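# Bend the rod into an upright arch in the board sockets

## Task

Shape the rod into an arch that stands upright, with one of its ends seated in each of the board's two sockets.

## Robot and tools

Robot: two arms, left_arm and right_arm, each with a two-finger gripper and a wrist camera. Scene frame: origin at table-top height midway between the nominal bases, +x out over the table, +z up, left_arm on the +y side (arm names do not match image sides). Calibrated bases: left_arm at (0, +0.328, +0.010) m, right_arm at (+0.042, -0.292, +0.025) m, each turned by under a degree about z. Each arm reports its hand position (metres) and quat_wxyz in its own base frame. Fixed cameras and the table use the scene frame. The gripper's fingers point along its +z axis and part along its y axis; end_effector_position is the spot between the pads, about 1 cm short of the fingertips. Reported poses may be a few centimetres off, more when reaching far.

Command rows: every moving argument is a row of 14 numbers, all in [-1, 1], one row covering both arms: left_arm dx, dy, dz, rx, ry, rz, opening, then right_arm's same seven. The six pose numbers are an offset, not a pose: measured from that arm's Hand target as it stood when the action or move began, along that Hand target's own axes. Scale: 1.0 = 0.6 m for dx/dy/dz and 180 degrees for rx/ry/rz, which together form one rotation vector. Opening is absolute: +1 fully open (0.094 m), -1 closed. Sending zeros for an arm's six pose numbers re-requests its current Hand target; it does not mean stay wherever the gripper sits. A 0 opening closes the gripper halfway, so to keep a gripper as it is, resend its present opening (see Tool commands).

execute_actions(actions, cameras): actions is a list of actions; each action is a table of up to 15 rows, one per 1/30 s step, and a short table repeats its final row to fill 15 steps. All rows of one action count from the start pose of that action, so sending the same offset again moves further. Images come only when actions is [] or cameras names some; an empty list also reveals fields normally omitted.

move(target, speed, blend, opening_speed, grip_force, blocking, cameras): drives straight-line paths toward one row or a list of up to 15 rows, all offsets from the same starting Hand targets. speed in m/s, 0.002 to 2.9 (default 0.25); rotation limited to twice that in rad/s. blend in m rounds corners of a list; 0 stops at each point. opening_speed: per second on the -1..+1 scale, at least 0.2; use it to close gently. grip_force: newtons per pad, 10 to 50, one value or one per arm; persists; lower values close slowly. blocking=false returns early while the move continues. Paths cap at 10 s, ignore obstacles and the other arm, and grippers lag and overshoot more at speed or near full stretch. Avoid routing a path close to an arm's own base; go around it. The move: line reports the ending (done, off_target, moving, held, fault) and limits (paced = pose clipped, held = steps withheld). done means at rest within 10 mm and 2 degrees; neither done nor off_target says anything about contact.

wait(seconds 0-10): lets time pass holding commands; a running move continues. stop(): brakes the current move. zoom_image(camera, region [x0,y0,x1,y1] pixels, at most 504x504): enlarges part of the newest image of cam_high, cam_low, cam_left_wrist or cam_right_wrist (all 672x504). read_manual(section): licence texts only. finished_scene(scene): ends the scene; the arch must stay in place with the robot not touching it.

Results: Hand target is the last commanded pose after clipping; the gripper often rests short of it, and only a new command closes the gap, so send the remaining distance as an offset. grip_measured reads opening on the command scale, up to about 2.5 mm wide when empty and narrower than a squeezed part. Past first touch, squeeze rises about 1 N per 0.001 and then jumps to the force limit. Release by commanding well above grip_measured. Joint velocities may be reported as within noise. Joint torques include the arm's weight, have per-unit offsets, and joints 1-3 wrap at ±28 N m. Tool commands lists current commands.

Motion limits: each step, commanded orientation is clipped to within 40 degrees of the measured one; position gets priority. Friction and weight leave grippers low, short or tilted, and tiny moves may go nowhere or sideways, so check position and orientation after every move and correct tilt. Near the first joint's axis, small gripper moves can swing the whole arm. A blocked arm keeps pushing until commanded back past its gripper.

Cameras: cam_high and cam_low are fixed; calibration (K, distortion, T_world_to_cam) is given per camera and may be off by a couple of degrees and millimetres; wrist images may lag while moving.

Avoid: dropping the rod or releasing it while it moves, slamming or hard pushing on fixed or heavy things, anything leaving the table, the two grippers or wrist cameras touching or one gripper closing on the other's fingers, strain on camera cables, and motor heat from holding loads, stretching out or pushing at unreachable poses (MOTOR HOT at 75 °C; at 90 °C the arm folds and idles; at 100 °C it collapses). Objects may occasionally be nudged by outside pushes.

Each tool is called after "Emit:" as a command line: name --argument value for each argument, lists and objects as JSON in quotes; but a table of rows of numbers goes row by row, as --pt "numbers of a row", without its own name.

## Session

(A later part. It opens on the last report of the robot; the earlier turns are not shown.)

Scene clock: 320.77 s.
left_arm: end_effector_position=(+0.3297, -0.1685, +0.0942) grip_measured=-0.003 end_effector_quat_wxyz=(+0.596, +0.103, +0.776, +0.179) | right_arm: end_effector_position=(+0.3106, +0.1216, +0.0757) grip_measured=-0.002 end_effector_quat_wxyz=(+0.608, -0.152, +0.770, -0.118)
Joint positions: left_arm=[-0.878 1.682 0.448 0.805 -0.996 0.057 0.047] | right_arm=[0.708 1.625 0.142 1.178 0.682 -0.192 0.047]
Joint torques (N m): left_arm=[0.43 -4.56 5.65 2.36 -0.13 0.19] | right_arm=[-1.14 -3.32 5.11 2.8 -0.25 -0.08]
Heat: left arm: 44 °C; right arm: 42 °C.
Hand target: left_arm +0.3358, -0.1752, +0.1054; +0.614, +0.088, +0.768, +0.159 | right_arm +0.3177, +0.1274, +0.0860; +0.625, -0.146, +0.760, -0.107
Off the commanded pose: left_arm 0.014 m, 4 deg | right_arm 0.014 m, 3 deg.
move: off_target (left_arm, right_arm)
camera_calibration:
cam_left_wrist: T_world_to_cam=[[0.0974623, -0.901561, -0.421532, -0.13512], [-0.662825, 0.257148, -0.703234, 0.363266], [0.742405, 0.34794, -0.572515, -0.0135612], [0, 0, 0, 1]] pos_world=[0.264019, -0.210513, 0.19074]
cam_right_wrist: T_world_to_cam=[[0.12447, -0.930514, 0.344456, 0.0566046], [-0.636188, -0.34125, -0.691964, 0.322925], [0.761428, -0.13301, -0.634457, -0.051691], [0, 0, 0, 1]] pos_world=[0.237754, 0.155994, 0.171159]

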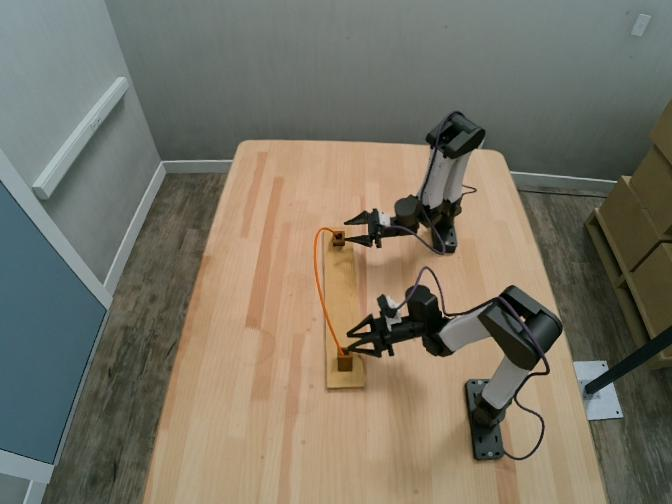

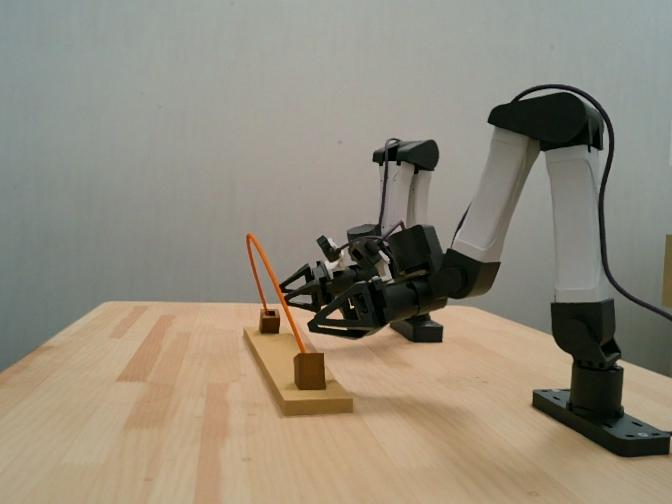

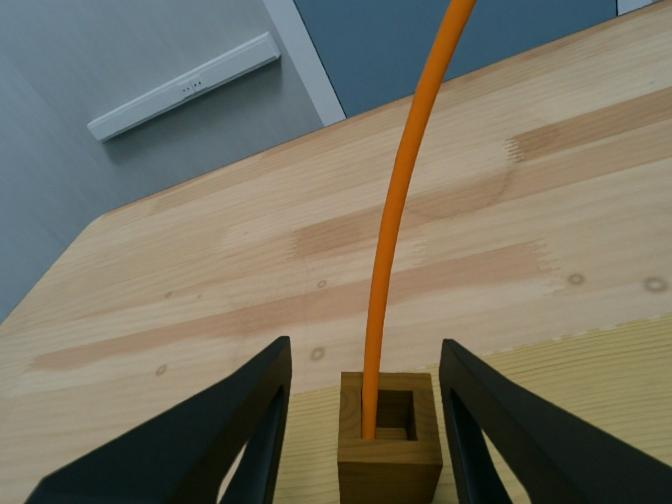

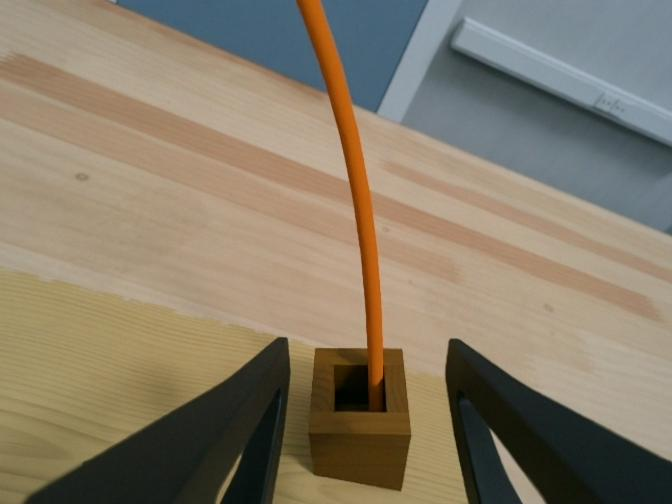

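Emit:
move --pt "0 0 0.0617 0 0 0 0 0.003 0 0.0617 0 0 0 0" --pt "0 0 0.0617 0 0 0 -1 0.003 0 0.0617 0 0 0 -1" --speed 0.08 --grip_force 30 --cameras '["all"]'

Scene clock: 326.53 s.
left_arm: end_effector_position=(+0.3620, -0.1649, +0.0819) grip_measured=-0.842 end_effector_quat_wxyz=(+0.589, +0.115, +0.780, +0.179) | right_arm: end_effector_position=(+0.3468, +0.1189, +0.0676) grip_measured=-0.885 end_effector_quat_wxyz=(+0.606, -0.153, +0.770, -0.127)
Joint positions: left_arm=[-0.772 1.793 0.503 0.898 -0.882 0.132 0.007] | right_arm=[0.596 1.783 0.245 1.255 0.587 -0.243 0.005]
Joint torques (N m): left_arm=[0.34 -5.33 6.35 2.43 -0.2 0.05] | right_arm=[-0.75 -4.4 4.97 2.81 -0.28 0.14]
Heat: left arm: 45 °C; right arm: 43 °C.
Hand target: left_arm +0.3717, -0.1701, +0.0981; +0.614, +0.088, +0.768, +0.159 | right_arm +0.3537, +0.1275, +0.0771; +0.625, -0.146, +0.760, -0.107
Off the commanded pose: left_arm 0.020 m, 5 deg | right_arm 0.015 m, 3 deg.
grip_force (N): 30, 30
move: off_target (left_arm, right_arm); target 2's new opening was sent with left_arm's hand 0.020 m and 4 deg from that target
camera_calibration:
cam_left_wrist: T_world_to_cam=[[0.0751918, -0.897241, -0.435092, -0.130287], [-0.671481, 0.277013, -0.687297, 0.380226], [0.737197, 0.343835, -0.581651, -0.043864], [0, 0, 0, 1]] pos_world=[0.297448, -0.207145, 0.179127]
cam_right_wrist: T_world_to_cam=[[0.115907, -0.926555, 0.357858, 0.0539382], [-0.639178, -0.345354, -0.687156, 0.340638], [0.760275, -0.149089, -0.632262, -0.0825662], [0, 0, 0, 1]] pos_world=[0.27425, 0.155308, 0.162566]

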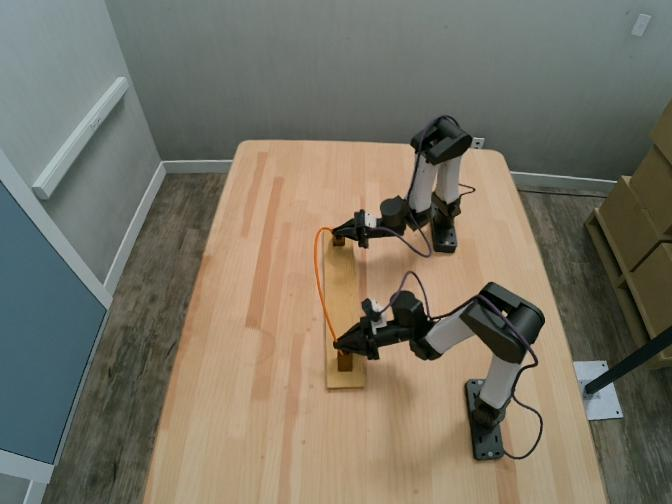

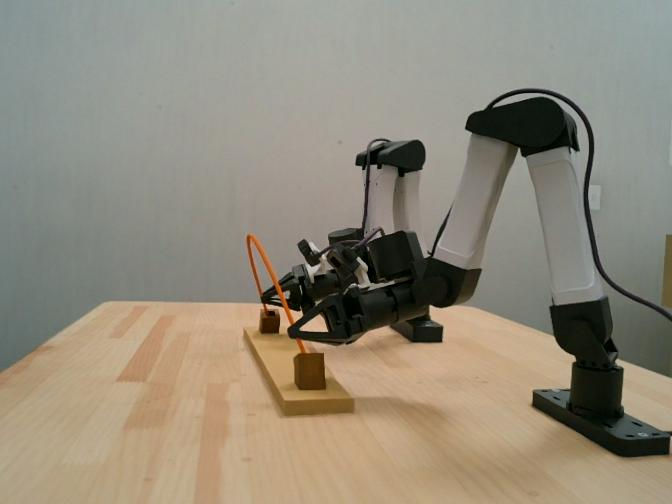

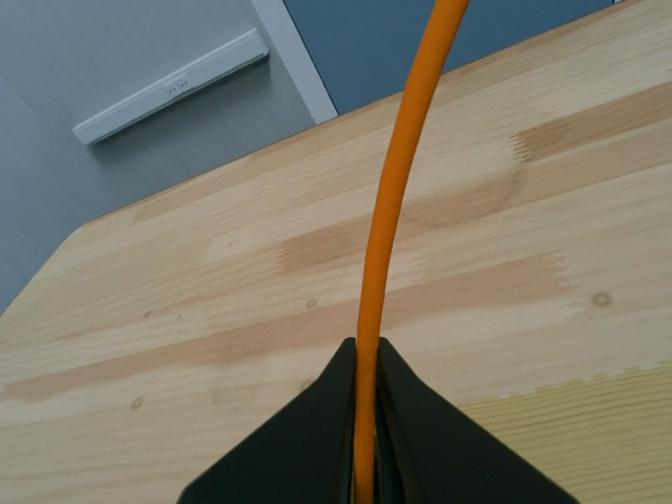

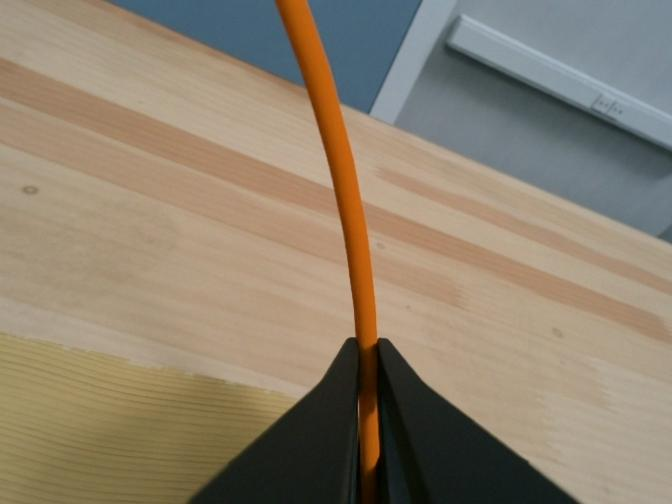

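Emit:
move --target '[0.0025, 0.0023, -0.0467, 0, 0, 0, -1, 0.0025, -0.0023, -0.0467, 0, 0, 0, -1]' --speed 0.04 --cameras '["all"]'

Emit:
zoom_image --camera "cam_low" --region '[220, 210, 380, 430]'

Scene clock: 334.63 s.
left_arm: end_effector_position=(+0.3446, -0.1654, +0.0829) grip_measured=-0.842 end_effector_quat_wxyz=(+0.591, +0.115, +0.776, +0.185) | right_arm: end_effector_position=(+0.3275, +0.1179, +0.0696) grip_measured=-0.886 end_effector_quat_wxyz=(+0.607, -0.160, +0.768, -0.130)
Joint positions: left_arm=[-0.824 1.762 0.46 0.897 -0.941 0.117 0.007] | right_arm=[0.645 1.728 0.18 1.258 0.631 -0.243 0.005]
Joint torques (N m): left_arm=[-1.14 -8.7 4.81 1.96 -0.35 -0.17] | right_arm=[0.79 -7.76 2.91 2.56 -0.03 0.38]
Heat: left arm: 46 °C; right arm: 44 °C.
Hand target: left_arm +0.3441, -0.1722, +0.1027; +0.614, +0.088, +0.768, +0.159 | right_arm +0.3261, +0.1251, +0.0817; +0.625, -0.146, +0.760, -0.107
Off the commanded pose: left_arm 0.021 m, 5 deg | right_arm 0.014 m, 4 deg.
grip_force (N): 30, 30
move: off_target (left_arm, right_arm)
camera_calibration:
cam_left_wrist: T_world_to_cam=[[0.083747, -0.892004, -0.444203, -0.130348], [-0.66687, 0.281065, -0.690135, 0.368666], [0.740453, 0.354022, -0.571312, -0.0306112], [0, 0, 0, 1]] pos_world=[0.279435, -0.209053, 0.17904]
cam_right_wrist: T_world_to_cam=[[0.121025, -0.920791, 0.370807, 0.0513185], [-0.63533, -0.358871, -0.683789, 0.329482], [0.762698, -0.152829, -0.628439, -0.0673037], [0, 0, 0, 1]] pos_world=[0.254452, 0.155209, 0.163971]

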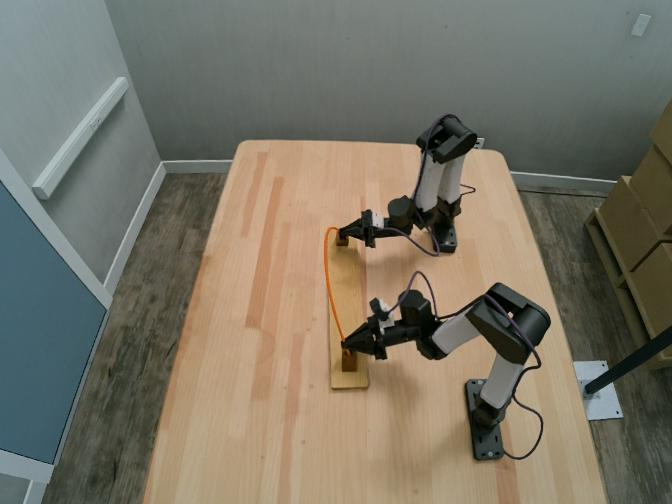

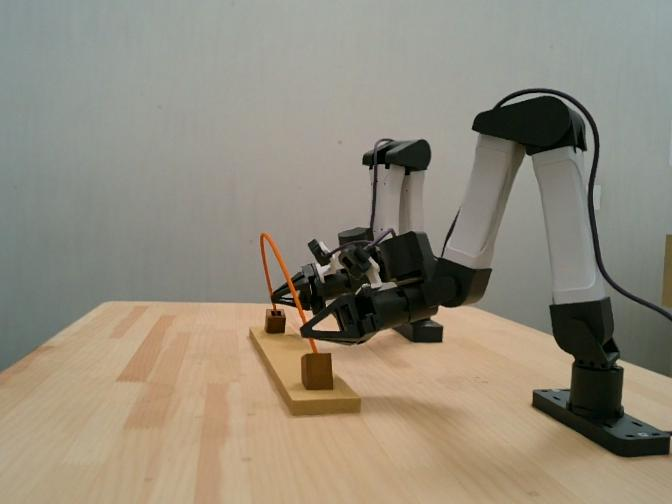

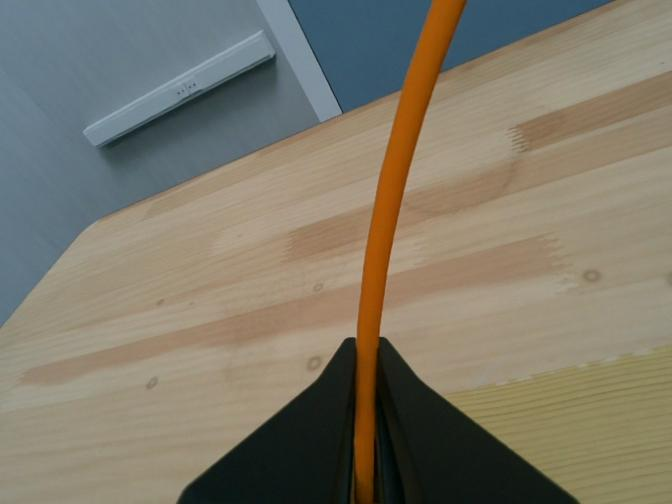

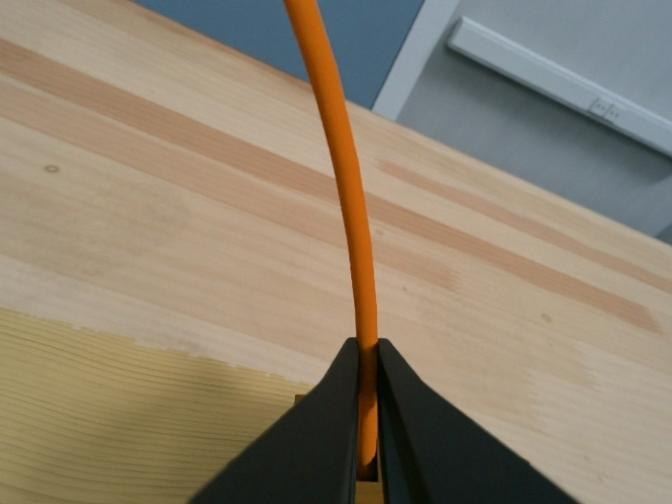

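Scaled by 2.291 from the camera's 672x504 image, which has a finer 960x720 frame.

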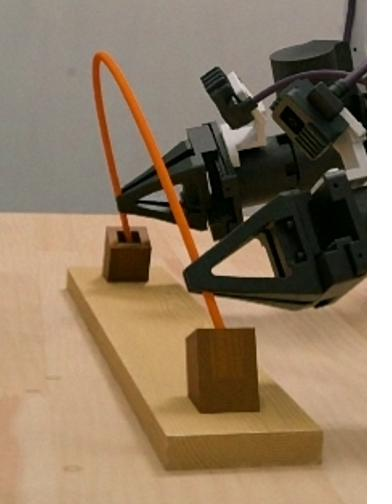

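Emit:
move --target '[-0.004, -0.0133, -0.0398, -0.0335, -0.094, -0.0071, -1, -0.0038, 0.0135, -0.0397, 0.0335, -0.094, 0.0071, -1]' --speed 0.04 --grip_force 50 --cameras '["all"]'

Emit:
zoom_image --camera "cam_low" --region '[220, 210, 380, 430]'

Scene clock: 342.93 s.
left_arm: end_effector_position=(+0.3221, -0.1676, +0.0870) grip_measured=-0.857 end_effector_quat_wxyz=(+0.647, +0.093, +0.723, +0.225) | right_arm: end_effector_position=(+0.3028, +0.1185, +0.0693) grip_measured=-0.905 end_effector_quat_wxyz=(+0.623, -0.138, +0.751, -0.169)
Joint positions: left_arm=[-0.928 1.986 0.391 1.448 -1.131 0.329 0.007] | right_arm=[0.789 1.843 0.13 1.457 0.857 -0.252 0.004]
Joint torques (N m): left_arm=[-1.76 -5.86 3.77 2.84 0.03 0.08] | right_arm=[1.31 -3.75 1.81 3.6 -0.27 0.4]
Heat: left arm: 47 °C; right arm: 45 °C.
Hand target: left_arm +0.3219, -0.1837, +0.1067; +0.726, +0.069, +0.661, +0.178 | right_arm +0.3024, +0.1330, +0.0857; +0.737, -0.119, +0.654, -0.117
Off the commanded pose: left_arm 0.025 m, 13 deg | right_arm 0.022 m, 18 deg.
joint sent to its limit (left arm) — joint 4 (wrist pitch), upper limit. The joint targets are off in position and orientation.
joint sent to its limit (right arm) — joint 4 (wrist pitch), upper limit. The joint targets are off in position and orientation.
move: off_target (left_arm, right_arm)
camera_calibration:
cam_left_wrist: T_world_to_cam=[[0.201985, -0.865896, -0.45763, -0.161222], [-0.557553, 0.282491, -0.780598, 0.329945], [0.805193, 0.412822, -0.425725, -0.034491], [0, 0, 0, 1]] pos_world=[0.244298, -0.218569, 0.169091]
cam_right_wrist: T_world_to_cam=[[0.0304773, -0.913526, 0.405637, 0.0791144], [-0.614943, -0.337069, -0.712902, 0.307066], [0.787982, -0.227716, -0.57204, -0.0513623], [0, 0, 0, 1]] pos_world=[0.22689, 0.16408, 0.157435]

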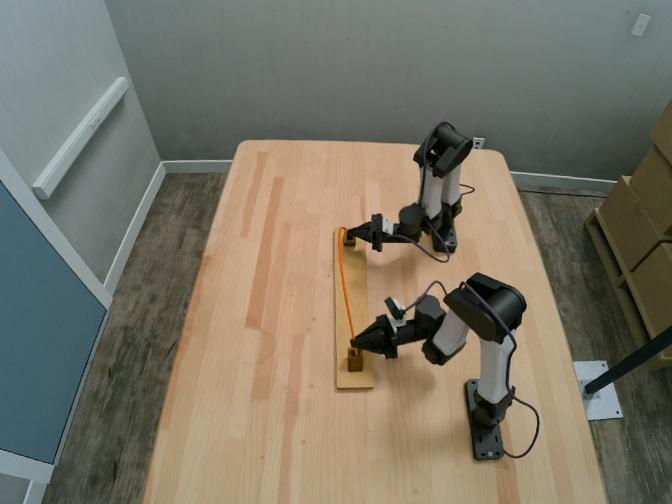

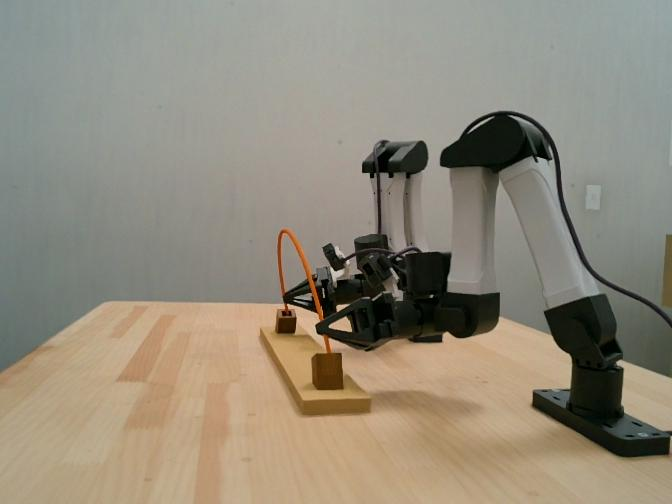

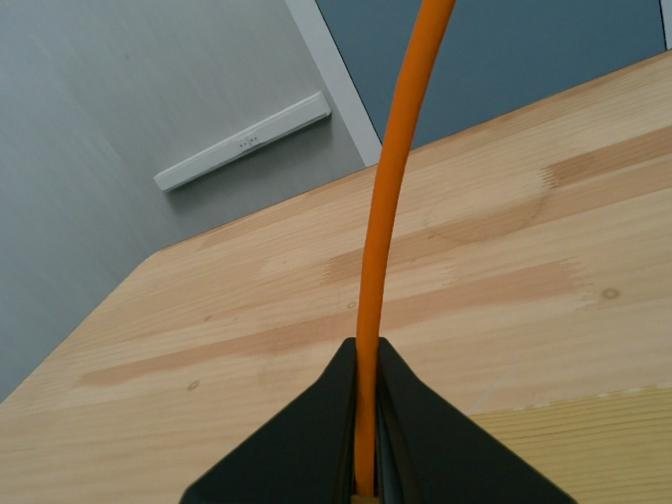

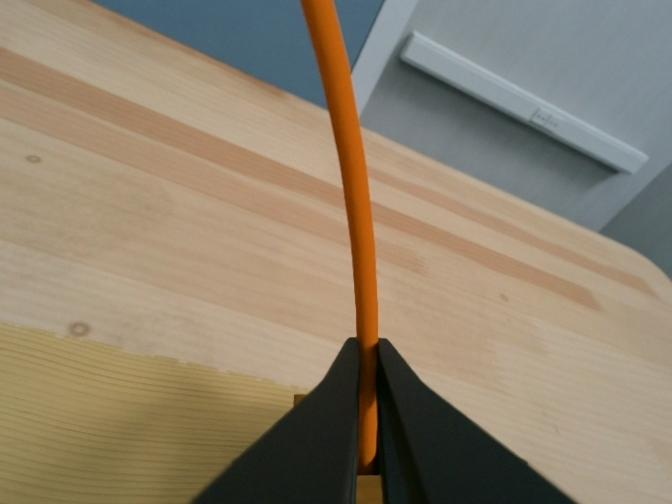

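Scaled by 2.291 from the camera's 672x504 image, which has a finer 960x720 frame.

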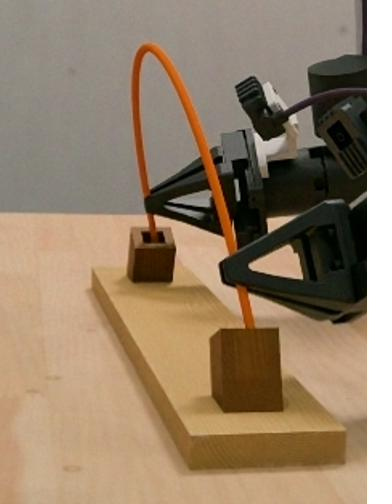

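Emit:
move --target '[0.005, -0.0063, 0.0578, 0, 0, 0, -1, 0.005, 0.006, 0.0577, 0, 0, 0, -1]' --speed 0.05 --cameras '["all"]'

Emit:
zoom_image --camera "cam_low" --region '[220, 210, 380, 430]'

Scene clock: 348.07 s.
left_arm: end_effector_position=(+0.3484, -0.1662, +0.0842) grip_measured=-0.857 end_effector_quat_wxyz=(+0.646, +0.094, +0.723, +0.226) | right_arm: end_effector_position=(+0.3287, +0.1192, +0.0682) grip_measured=-0.905 end_effector_quat_wxyz=(+0.625, -0.125, +0.751, -0.171)
Joint positions: left_arm=[-0.847 2.032 0.456 1.449 -1.051 0.356 0.007] | right_arm=[0.714 1.902 0.214 1.457 0.803 -0.264 0.004]
Joint torques (N m): left_arm=[0.23 -5.83 5.14 2.87 0.33 0.08] | right_arm=[-0.95 -3.7 3.73 3.64 -0.78 0.14]
Motor temperatures (°C): left_arm=[22 31 37 49 23 23 24] | right_arm=[26 28 39 47 25 23 24]
Heat: left arm: 49 °C; right arm: 47 °C.
Hand target: left_arm +0.3569, -0.1815, +0.1067; +0.726, +0.069, +0.661, +0.178 | right_arm +0.3372, +0.1362, +0.0857; +0.737, -0.119, +0.654, -0.117
Off the commanded pose: left_arm 0.028 m, 13 deg | right_arm 0.026 m, 18 deg.
joint sent to its limit (left arm) — joint 4 (wrist pitch), upper limit. The joint targets are off in position and orientation.
joint sent to its limit (right arm) — joint 4 (wrist pitch), upper limit. The joint targets are off in position and orientation.
move: off_target (left_arm, right_arm)
camera_calibration:
cam_left_wrist: T_world_to_cam=[[0.201766, -0.863646, -0.461959, -0.165727], [-0.5589, 0.285804, -0.778425, 0.34298], [0.804314, 0.415249, -0.425026, -0.0567822], [0, 0, 0, 1]] pos_world=[0.2708, -0.217575, 0.166291]
cam_right_wrist: T_world_to_cam=[[0.00798794, -0.91961, 0.392752, 0.0884539], [-0.616065, -0.313899, -0.722448, 0.320773], [0.787655, -0.23619, -0.569047, -0.0713094], [0, 0, 0, 1]] pos_world=[0.253078, 0.165191, 0.156423]

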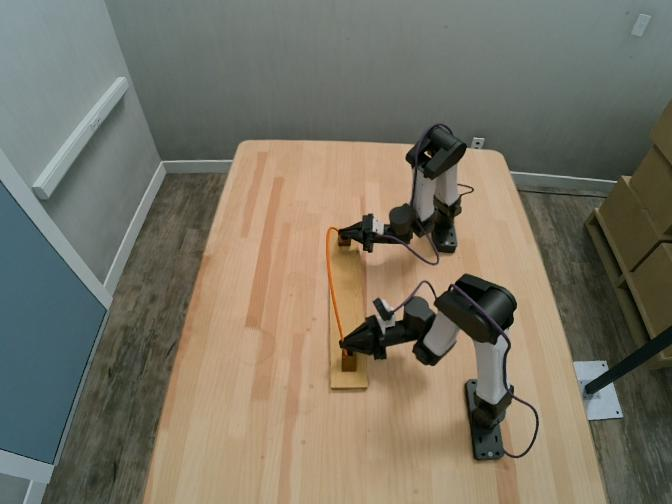

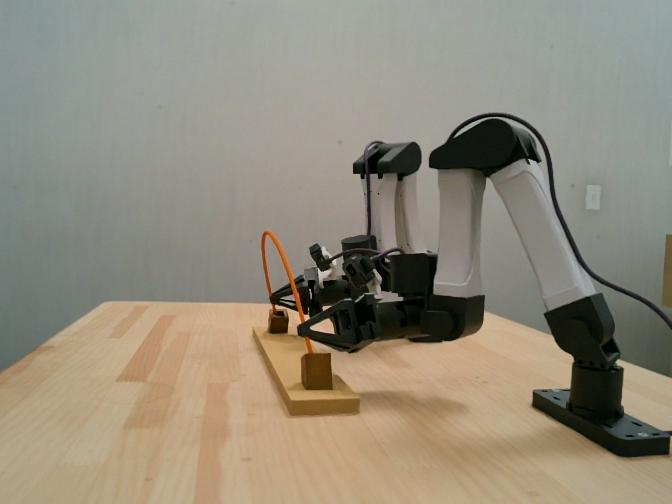

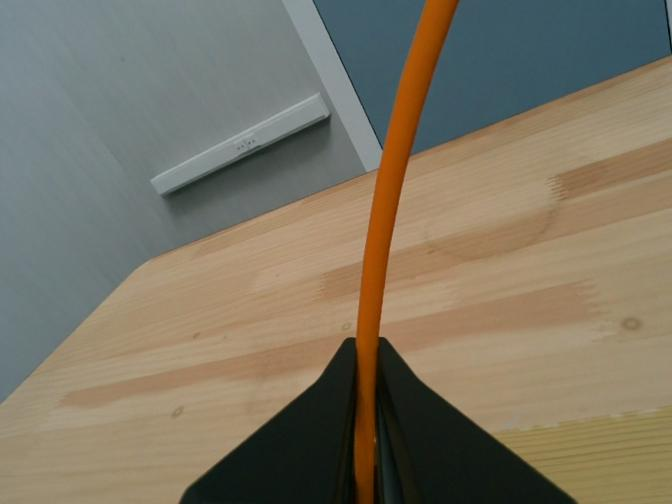

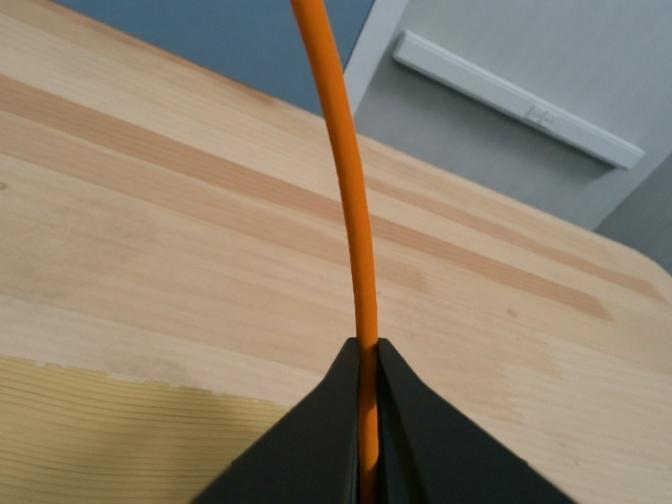

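Scaled by 2.291 from the camera's 672x504 image, which has a finer 960x720 frame.

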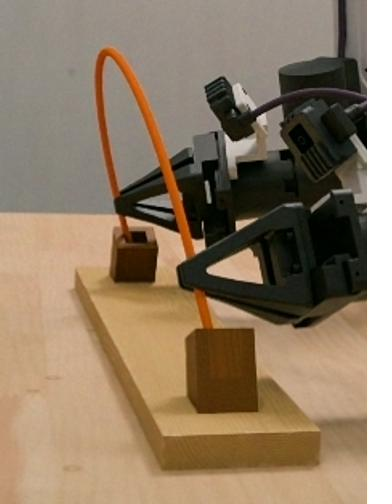

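Emit:
move --pt "0 0 0 0 0 0 -0.3 0 0 0 0 0 0 -0.3" --pt "-0.01 0 -0.12 0 0 0 -0.3 -0.01 0 -0.12 0 0 0 -0.3" --speed 0.1 --opening_speed 0.4 --cameras '["all"]'

Emit:
zoom_image --camera "cam_low" --region '[220, 210, 380, 430]'

Scene clock: 359.60 s.
left_arm: end_effector_position=(+0.2854, -0.1926, +0.0794) grip_measured=-0.303 end_effector_quat_wxyz=(+0.650, +0.124, +0.718, +0.216) | right_arm: end_effector_position=(+0.2627, +0.1320, +0.0582) grip_measured=-0.301 end_effector_quat_wxyz=(+0.619, -0.163, +0.750, -0.166)
Joint positions: left_arm=[-1.091 2.008 0.364 1.455 -1.235 0.313 0.033] | right_arm=[0.992 1.861 0.059 1.457 1.013 -0.182 0.033]
Joint torques (N m): left_arm=[-0.66 -8.27 2.48 2.71 -0.34 -0.04] | right_arm=[0.28 -6.53 1.48 3.48 0.24 0.29]
Heat: left arm: 52 °C; right arm: 50 °C.
Hand target: left_arm +0.2857, -0.1932, +0.1039; +0.726, +0.069, +0.661, +0.178 | right_arm +0.2650, +0.1366, +0.0830; +0.737, -0.119, +0.654, -0.117
Off the commanded pose: left_arm 0.025 m, 13 deg | right_arm 0.025 m, 19 deg.
joint sent to its limit (left arm) — joint 4 (wrist pitch), upper limit. The joint targets are off in position and orientation.
joint sent to its limit (right arm) — joint 4 (wrist pitch), upper limit. The joint targets are off in position and orientation.
move: off_target (left_arm, right_arm)
camera_calibration:
cam_left_wrist: T_world_to_cam=[[0.149116, -0.862431, -0.483713, -0.161064], [-0.542858, 0.33747, -0.769038, 0.316118], [0.82648, 0.377263, -0.417855, -0.0114912], [0, 0, 0, 1]] pos_world=[0.205122, -0.241252, 0.160396]
cam_right_wrist: T_world_to_cam=[[0.0737135, -0.899417, 0.43083, 0.0824643], [-0.611062, -0.382145, -0.693231, 0.282735], [0.788143, -0.212163, -0.577769, -0.0247725], [0, 0, 0, 1]] pos_world=[0.186214, 0.17696, 0.14616]

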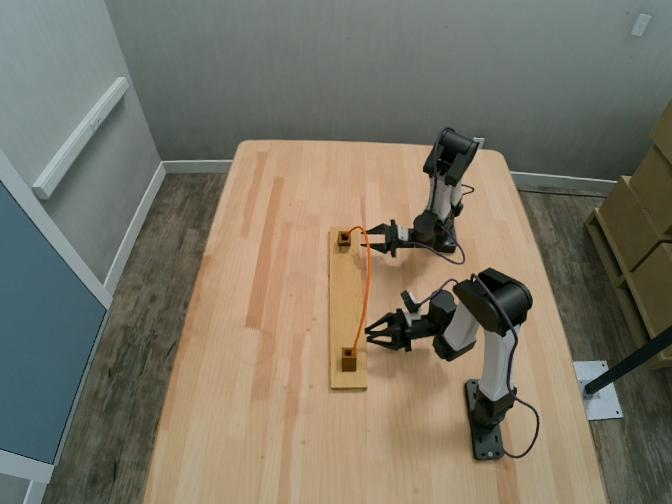

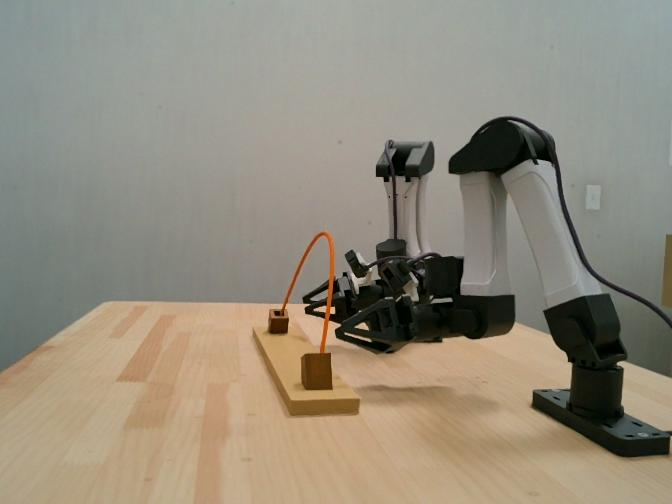

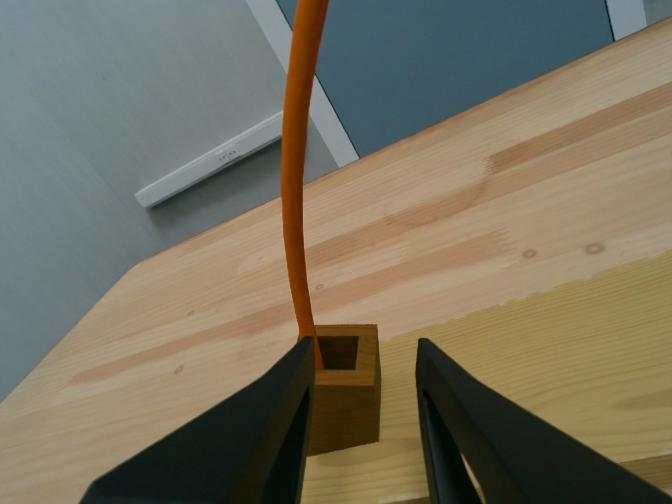

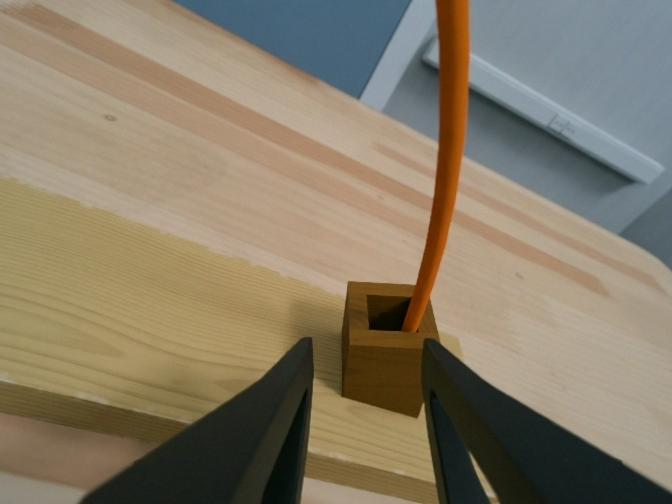

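Scaled by 2.291 from the camera's 672x504 image, which has a finer 960x720 frame.

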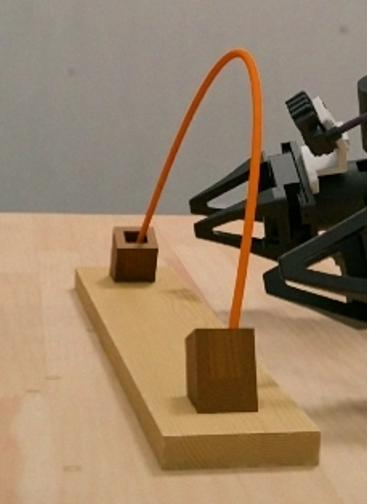

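Emit:
zoom_image --camera "cam_left_wrist" --region '[270, 300, 400, 410]'

Emit:
zoom_image --camera "cam_right_wrist" --region '[330, 260, 460, 370]'

Scaled by 3.877 from the camera's 672x504 image, which has a finer 960x720 frame.

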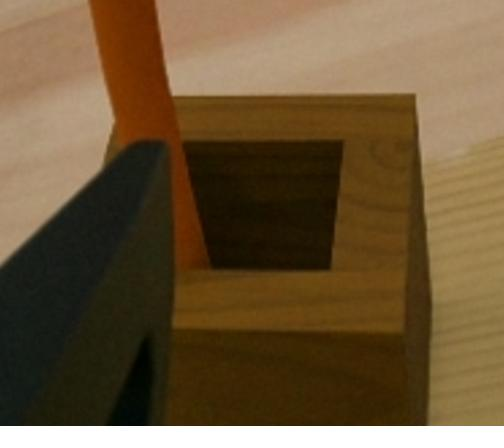

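Scaled by 3.877 from the camera's 672x504 image, which has a finer 960x720 frame.

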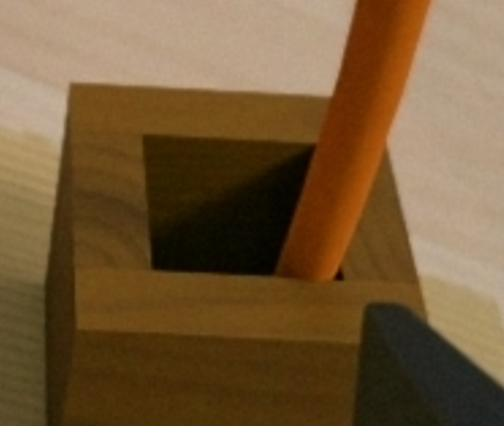

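Emit:
move --target '[-0.178, -0.0402, -0.0517, 0.1702, 0.0076, -0.1168, -1, -0.1897, 0.0658, -0.0542, -0.1308, 0.0146, 0.113, -1]' --speed 0.12 --cameras '["all"]'

Scene clock: 376.50 s.
left_arm: end_effector_position=(+0.2534, -0.2524, +0.1820) grip_measured=-0.972 end_effector_quat_wxyz=(+0.692, +0.140, +0.698, -0.116) | right_arm: end_effector_position=(+0.2220, +0.2001, +0.1644) grip_measured=-0.992 end_effector_quat_wxyz=(+0.694, -0.146, +0.695, +0.124)
Joint positions: left_arm=[-1.126 1.368 0.298 1.05 -0.763 0.019 0.001] | right_arm=[1.148 1.096 0.05 1.036 0.765 -0.024 0]
Joint torques (N m): left_arm=[-0.01 -5.08 6.46 1.75 0.08 -0.01] | right_arm=[0.21 -2.71 8.08 1.89 -0.37 0.23]
Heat: left arm: 52 °C; right arm: 51 °C.
Hand target: left_arm +0.2524, -0.2571, +0.1920; +0.694, +0.135, +0.694, -0.135 | right_arm +0.2202, +0.2105, +0.1730; +0.692, -0.147, +0.692, +0.147
Off the commanded pose: left_arm 0.011 m, 2 deg | right_arm 0.014 m, 3 deg.
move: off_target (left_arm, right_arm)
camera_calibration:
cam_left_wrist: T_world_to_cam=[[-0.309884, -0.949725, -0.044665, -0.143816], [-0.414964, 0.177366, -0.892383, 0.347424], [0.85544, -0.258001, -0.449064, -0.0814843], [0, 0, 0, 1]] pos_world=[0.169307, -0.21923, 0.26702]
cam_right_wrist: T_world_to_cam=[[0.409388, -0.912245, 0.0144771, 0.0974499], [-0.419728, -0.202403, -0.884795, 0.310587], [0.81008, 0.356148, -0.465756, -0.0539118], [0, 0, 0, 1]] pos_world=[0.13414, 0.170962, 0.248285]

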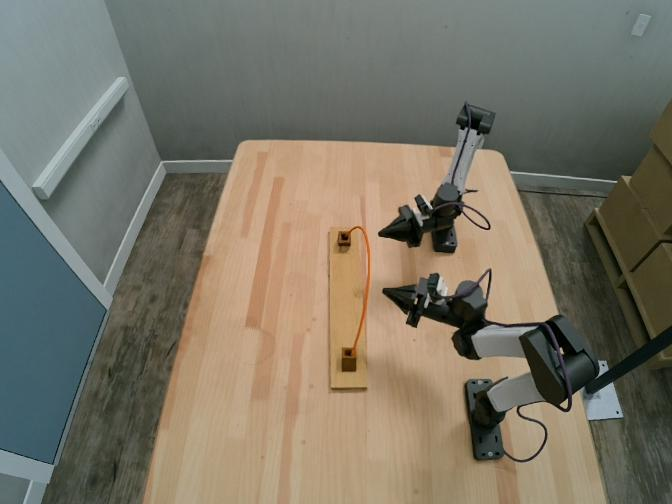

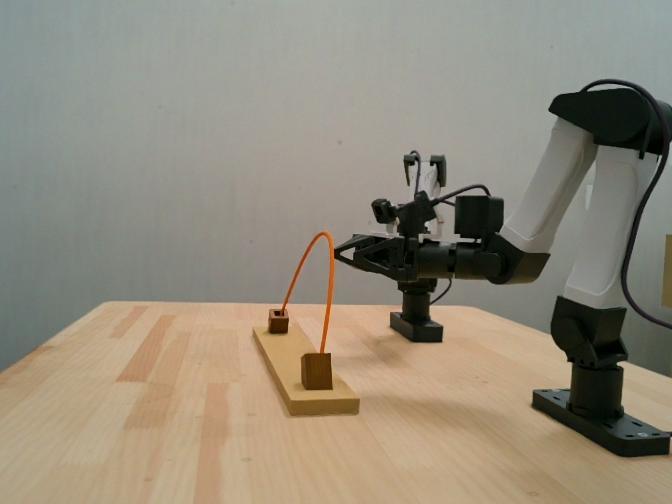

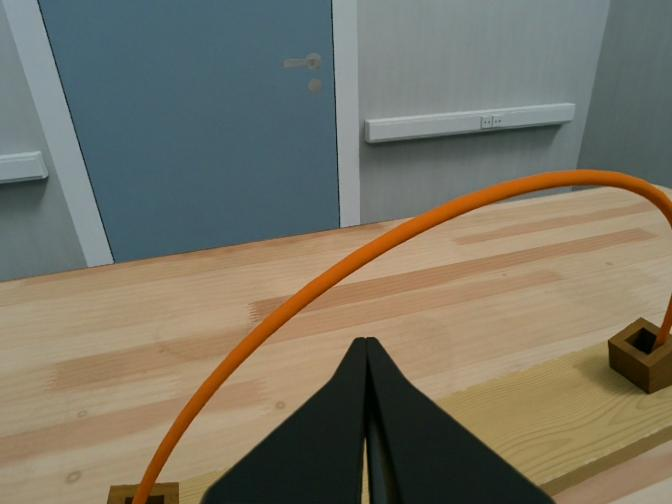

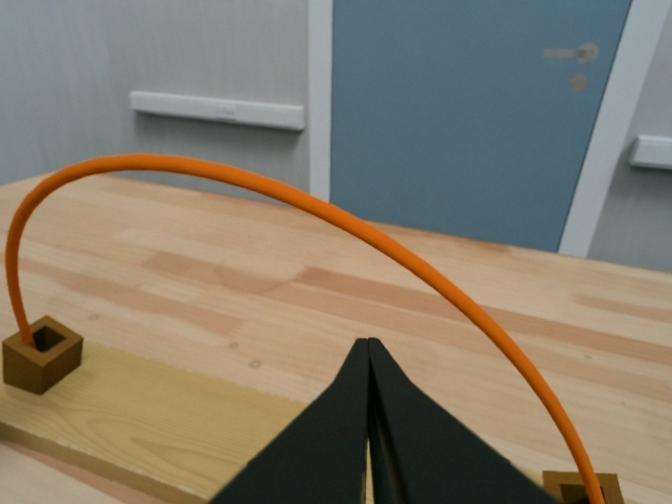

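Emit:
move --target '[0, 0.0416, 0.0909, 0, 0, 0, -1, 0, -0.0339, 0.0941, 0, 0, 0, -1]' --speed 0.05 --cameras '["all"]'

Scene clock: 380.07 s.
left_arm: end_effector_position=(+0.3087, -0.2477, +0.1791) grip_measured=-0.972 end_effector_quat_wxyz=(+0.686, +0.145, +0.704, -0.116) | right_arm: end_effector_position=(+0.2760, +0.2074, +0.1557) grip_measured=-0.992 end_effector_quat_wxyz=(+0.677, -0.161, +0.708, +0.120)
Joint positions: left_arm=[-0.901 1.475 0.388 1.05 -0.531 0.017 0.001] | right_arm=[0.878 1.315 0.163 1.091 0.478 -0.021 0]
Joint torques (N m): left_arm=[0.38 -3.67 7.61 2.14 0.06 0] | right_arm=[-1.14 -2.26 7.61 2.84 -0.4 0.24]
Heat: left arm: 51 °C; right arm: 50 °C.
Hand target: left_arm +0.3123, -0.2545, +0.1920; +0.694, +0.135, +0.694, -0.135 | right_arm +0.2801, +0.2148, +0.1731; +0.692, -0.147, +0.692, +0.147
Off the commanded pose: left_arm 0.015 m, 3 deg | right_arm 0.019 m, 4 deg.
move: off_target (left_arm, right_arm)
camera_calibration:
cam_left_wrist: T_world_to_cam=[[-0.316258, -0.947417, -0.048803, -0.119099], [-0.427168, 0.188149, -0.88438, 0.371964], [0.847059, -0.258845, -0.46421, -0.123725], [0, 0, 0, 1]] pos_world=[0.226028, -0.214847, 0.26571]
cam_right_wrist: T_world_to_cam=[[0.425351, -0.904512, 0.0305744, 0.0735759], [-0.447703, -0.239654, -0.861469, 0.338899], [0.786536, 0.352738, -0.506889, -0.0906854], [0, 0, 0, 1]] pos_world=[0.191758, 0.179757, 0.243734]

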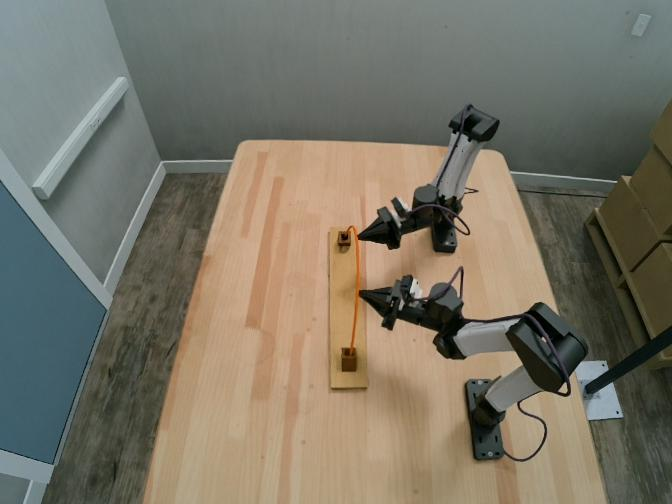

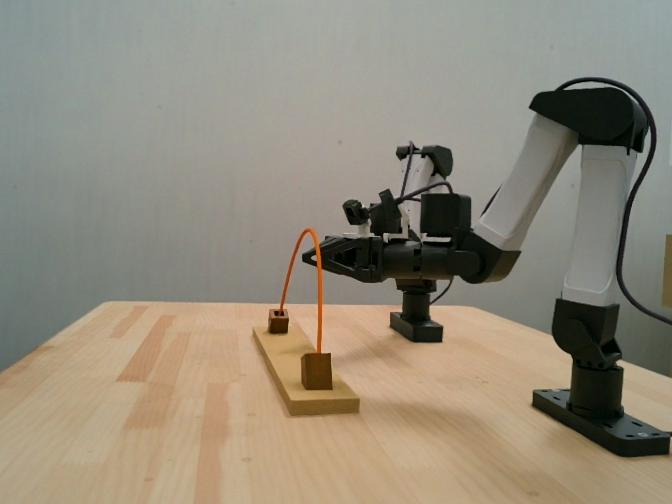

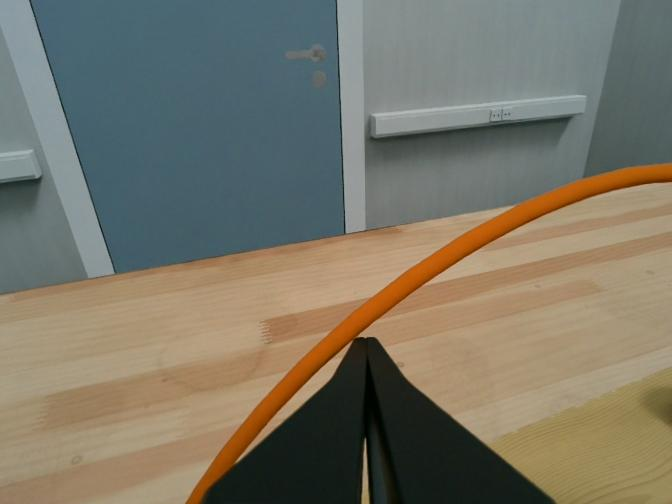

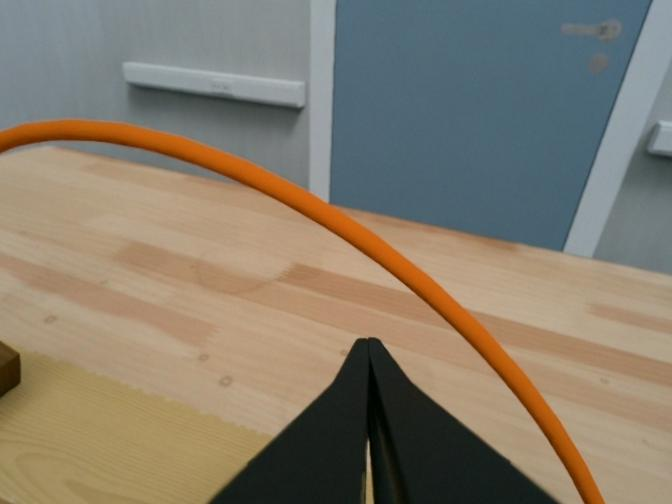

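Emit:
move --target '[0, 0.0208, 0.0455, 0, 0, 0, -1, 0, 0, -0.06, 0, 0, 0, -1]' --speed 0.05 --cameras '["all"]'

Emit:
zoom_image --camera "cam_low" --region '[220, 210, 380, 430]'

Scene clock: 384.20 s.
left_arm: end_effector_position=(+0.3376, -0.2479, +0.1781) grip_measured=-0.972 end_effector_quat_wxyz=(+0.684, +0.146, +0.705, -0.117) | right_arm: end_effector_position=(+0.2488, +0.2027, +0.1789) grip_measured=-0.992 end_effector_quat_wxyz=(+0.700, -0.149, +0.683, +0.148)
Joint positions: left_arm=[-0.81 1.55 0.459 1.05 -0.437 0.017 0.001] | right_arm=[0.969 1.134 0.101 1.06 0.546 -0.021 0]
Joint torques (N m): left_arm=[0.4 -4.29 7.61 2.22 0.06 0.01] | right_arm=[0.28 -3.33 4.97 1.96 -0.02 0.22]
Heat: left arm: 51 °C; right arm: 50 °C.
Hand target: left_arm +0.3423, -0.2531, +0.1920; +0.694, +0.135, +0.694, -0.135 | right_arm +0.2471, +0.2002, +0.1730; +0.692, -0.147, +0.692, +0.147
Off the commanded pose: left_arm 0.016 m, 3 deg | right_arm 0.007 m, 1 deg.
move: off_target (left_arm)
camera_calibration:
cam_left_wrist: T_world_to_cam=[[-0.319472, -0.946378, -0.0480284, -0.108924], [-0.4317, 0.190475, -0.881677, 0.385107], [0.843548, -0.260937, -0.469403, -0.147216], [0, 0, 0, 1]] pos_world=[0.255636, -0.214851, 0.265205]
cam_right_wrist: T_world_to_cam=[[0.44538, -0.895304, -0.00825939, 0.080408], [-0.395576, -0.188492, -0.898883, 0.329031], [0.803216, 0.403612, -0.438111, -0.0825779], [0, 0, 0, 1]] pos_world=[0.160672, 0.167338, 0.260246]

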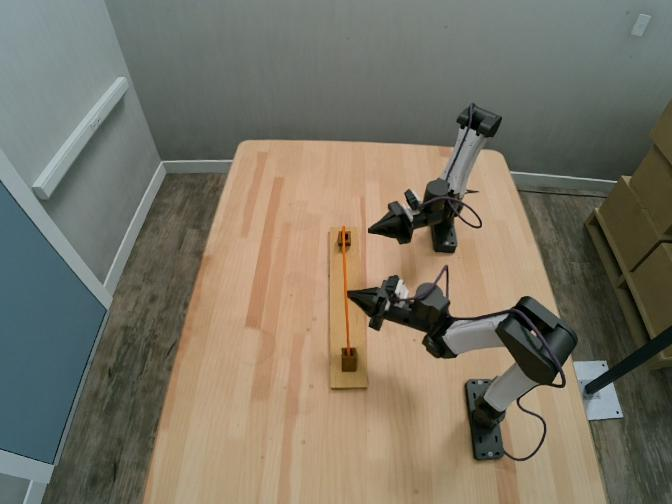

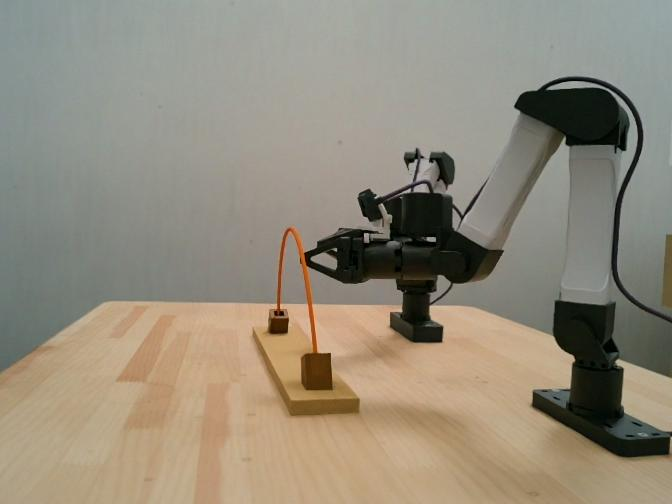

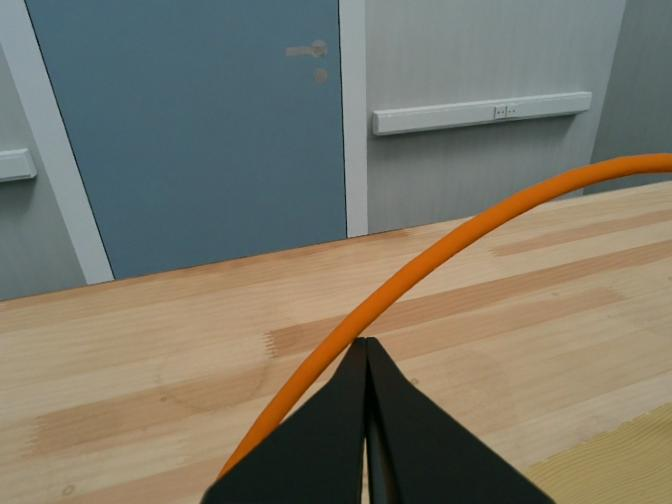

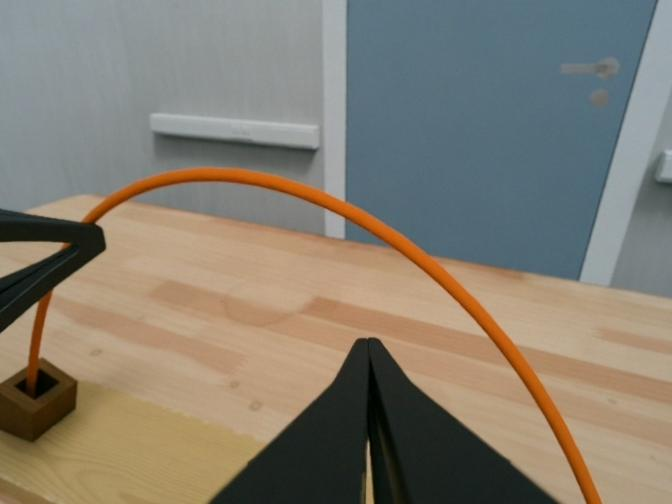

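Scaled by 2.291 from the camera's 672x504 image, which has a finer 960x720 frame.

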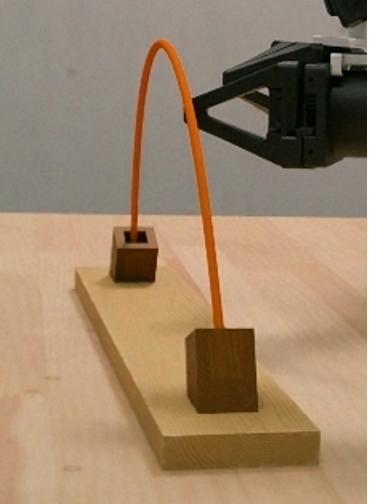

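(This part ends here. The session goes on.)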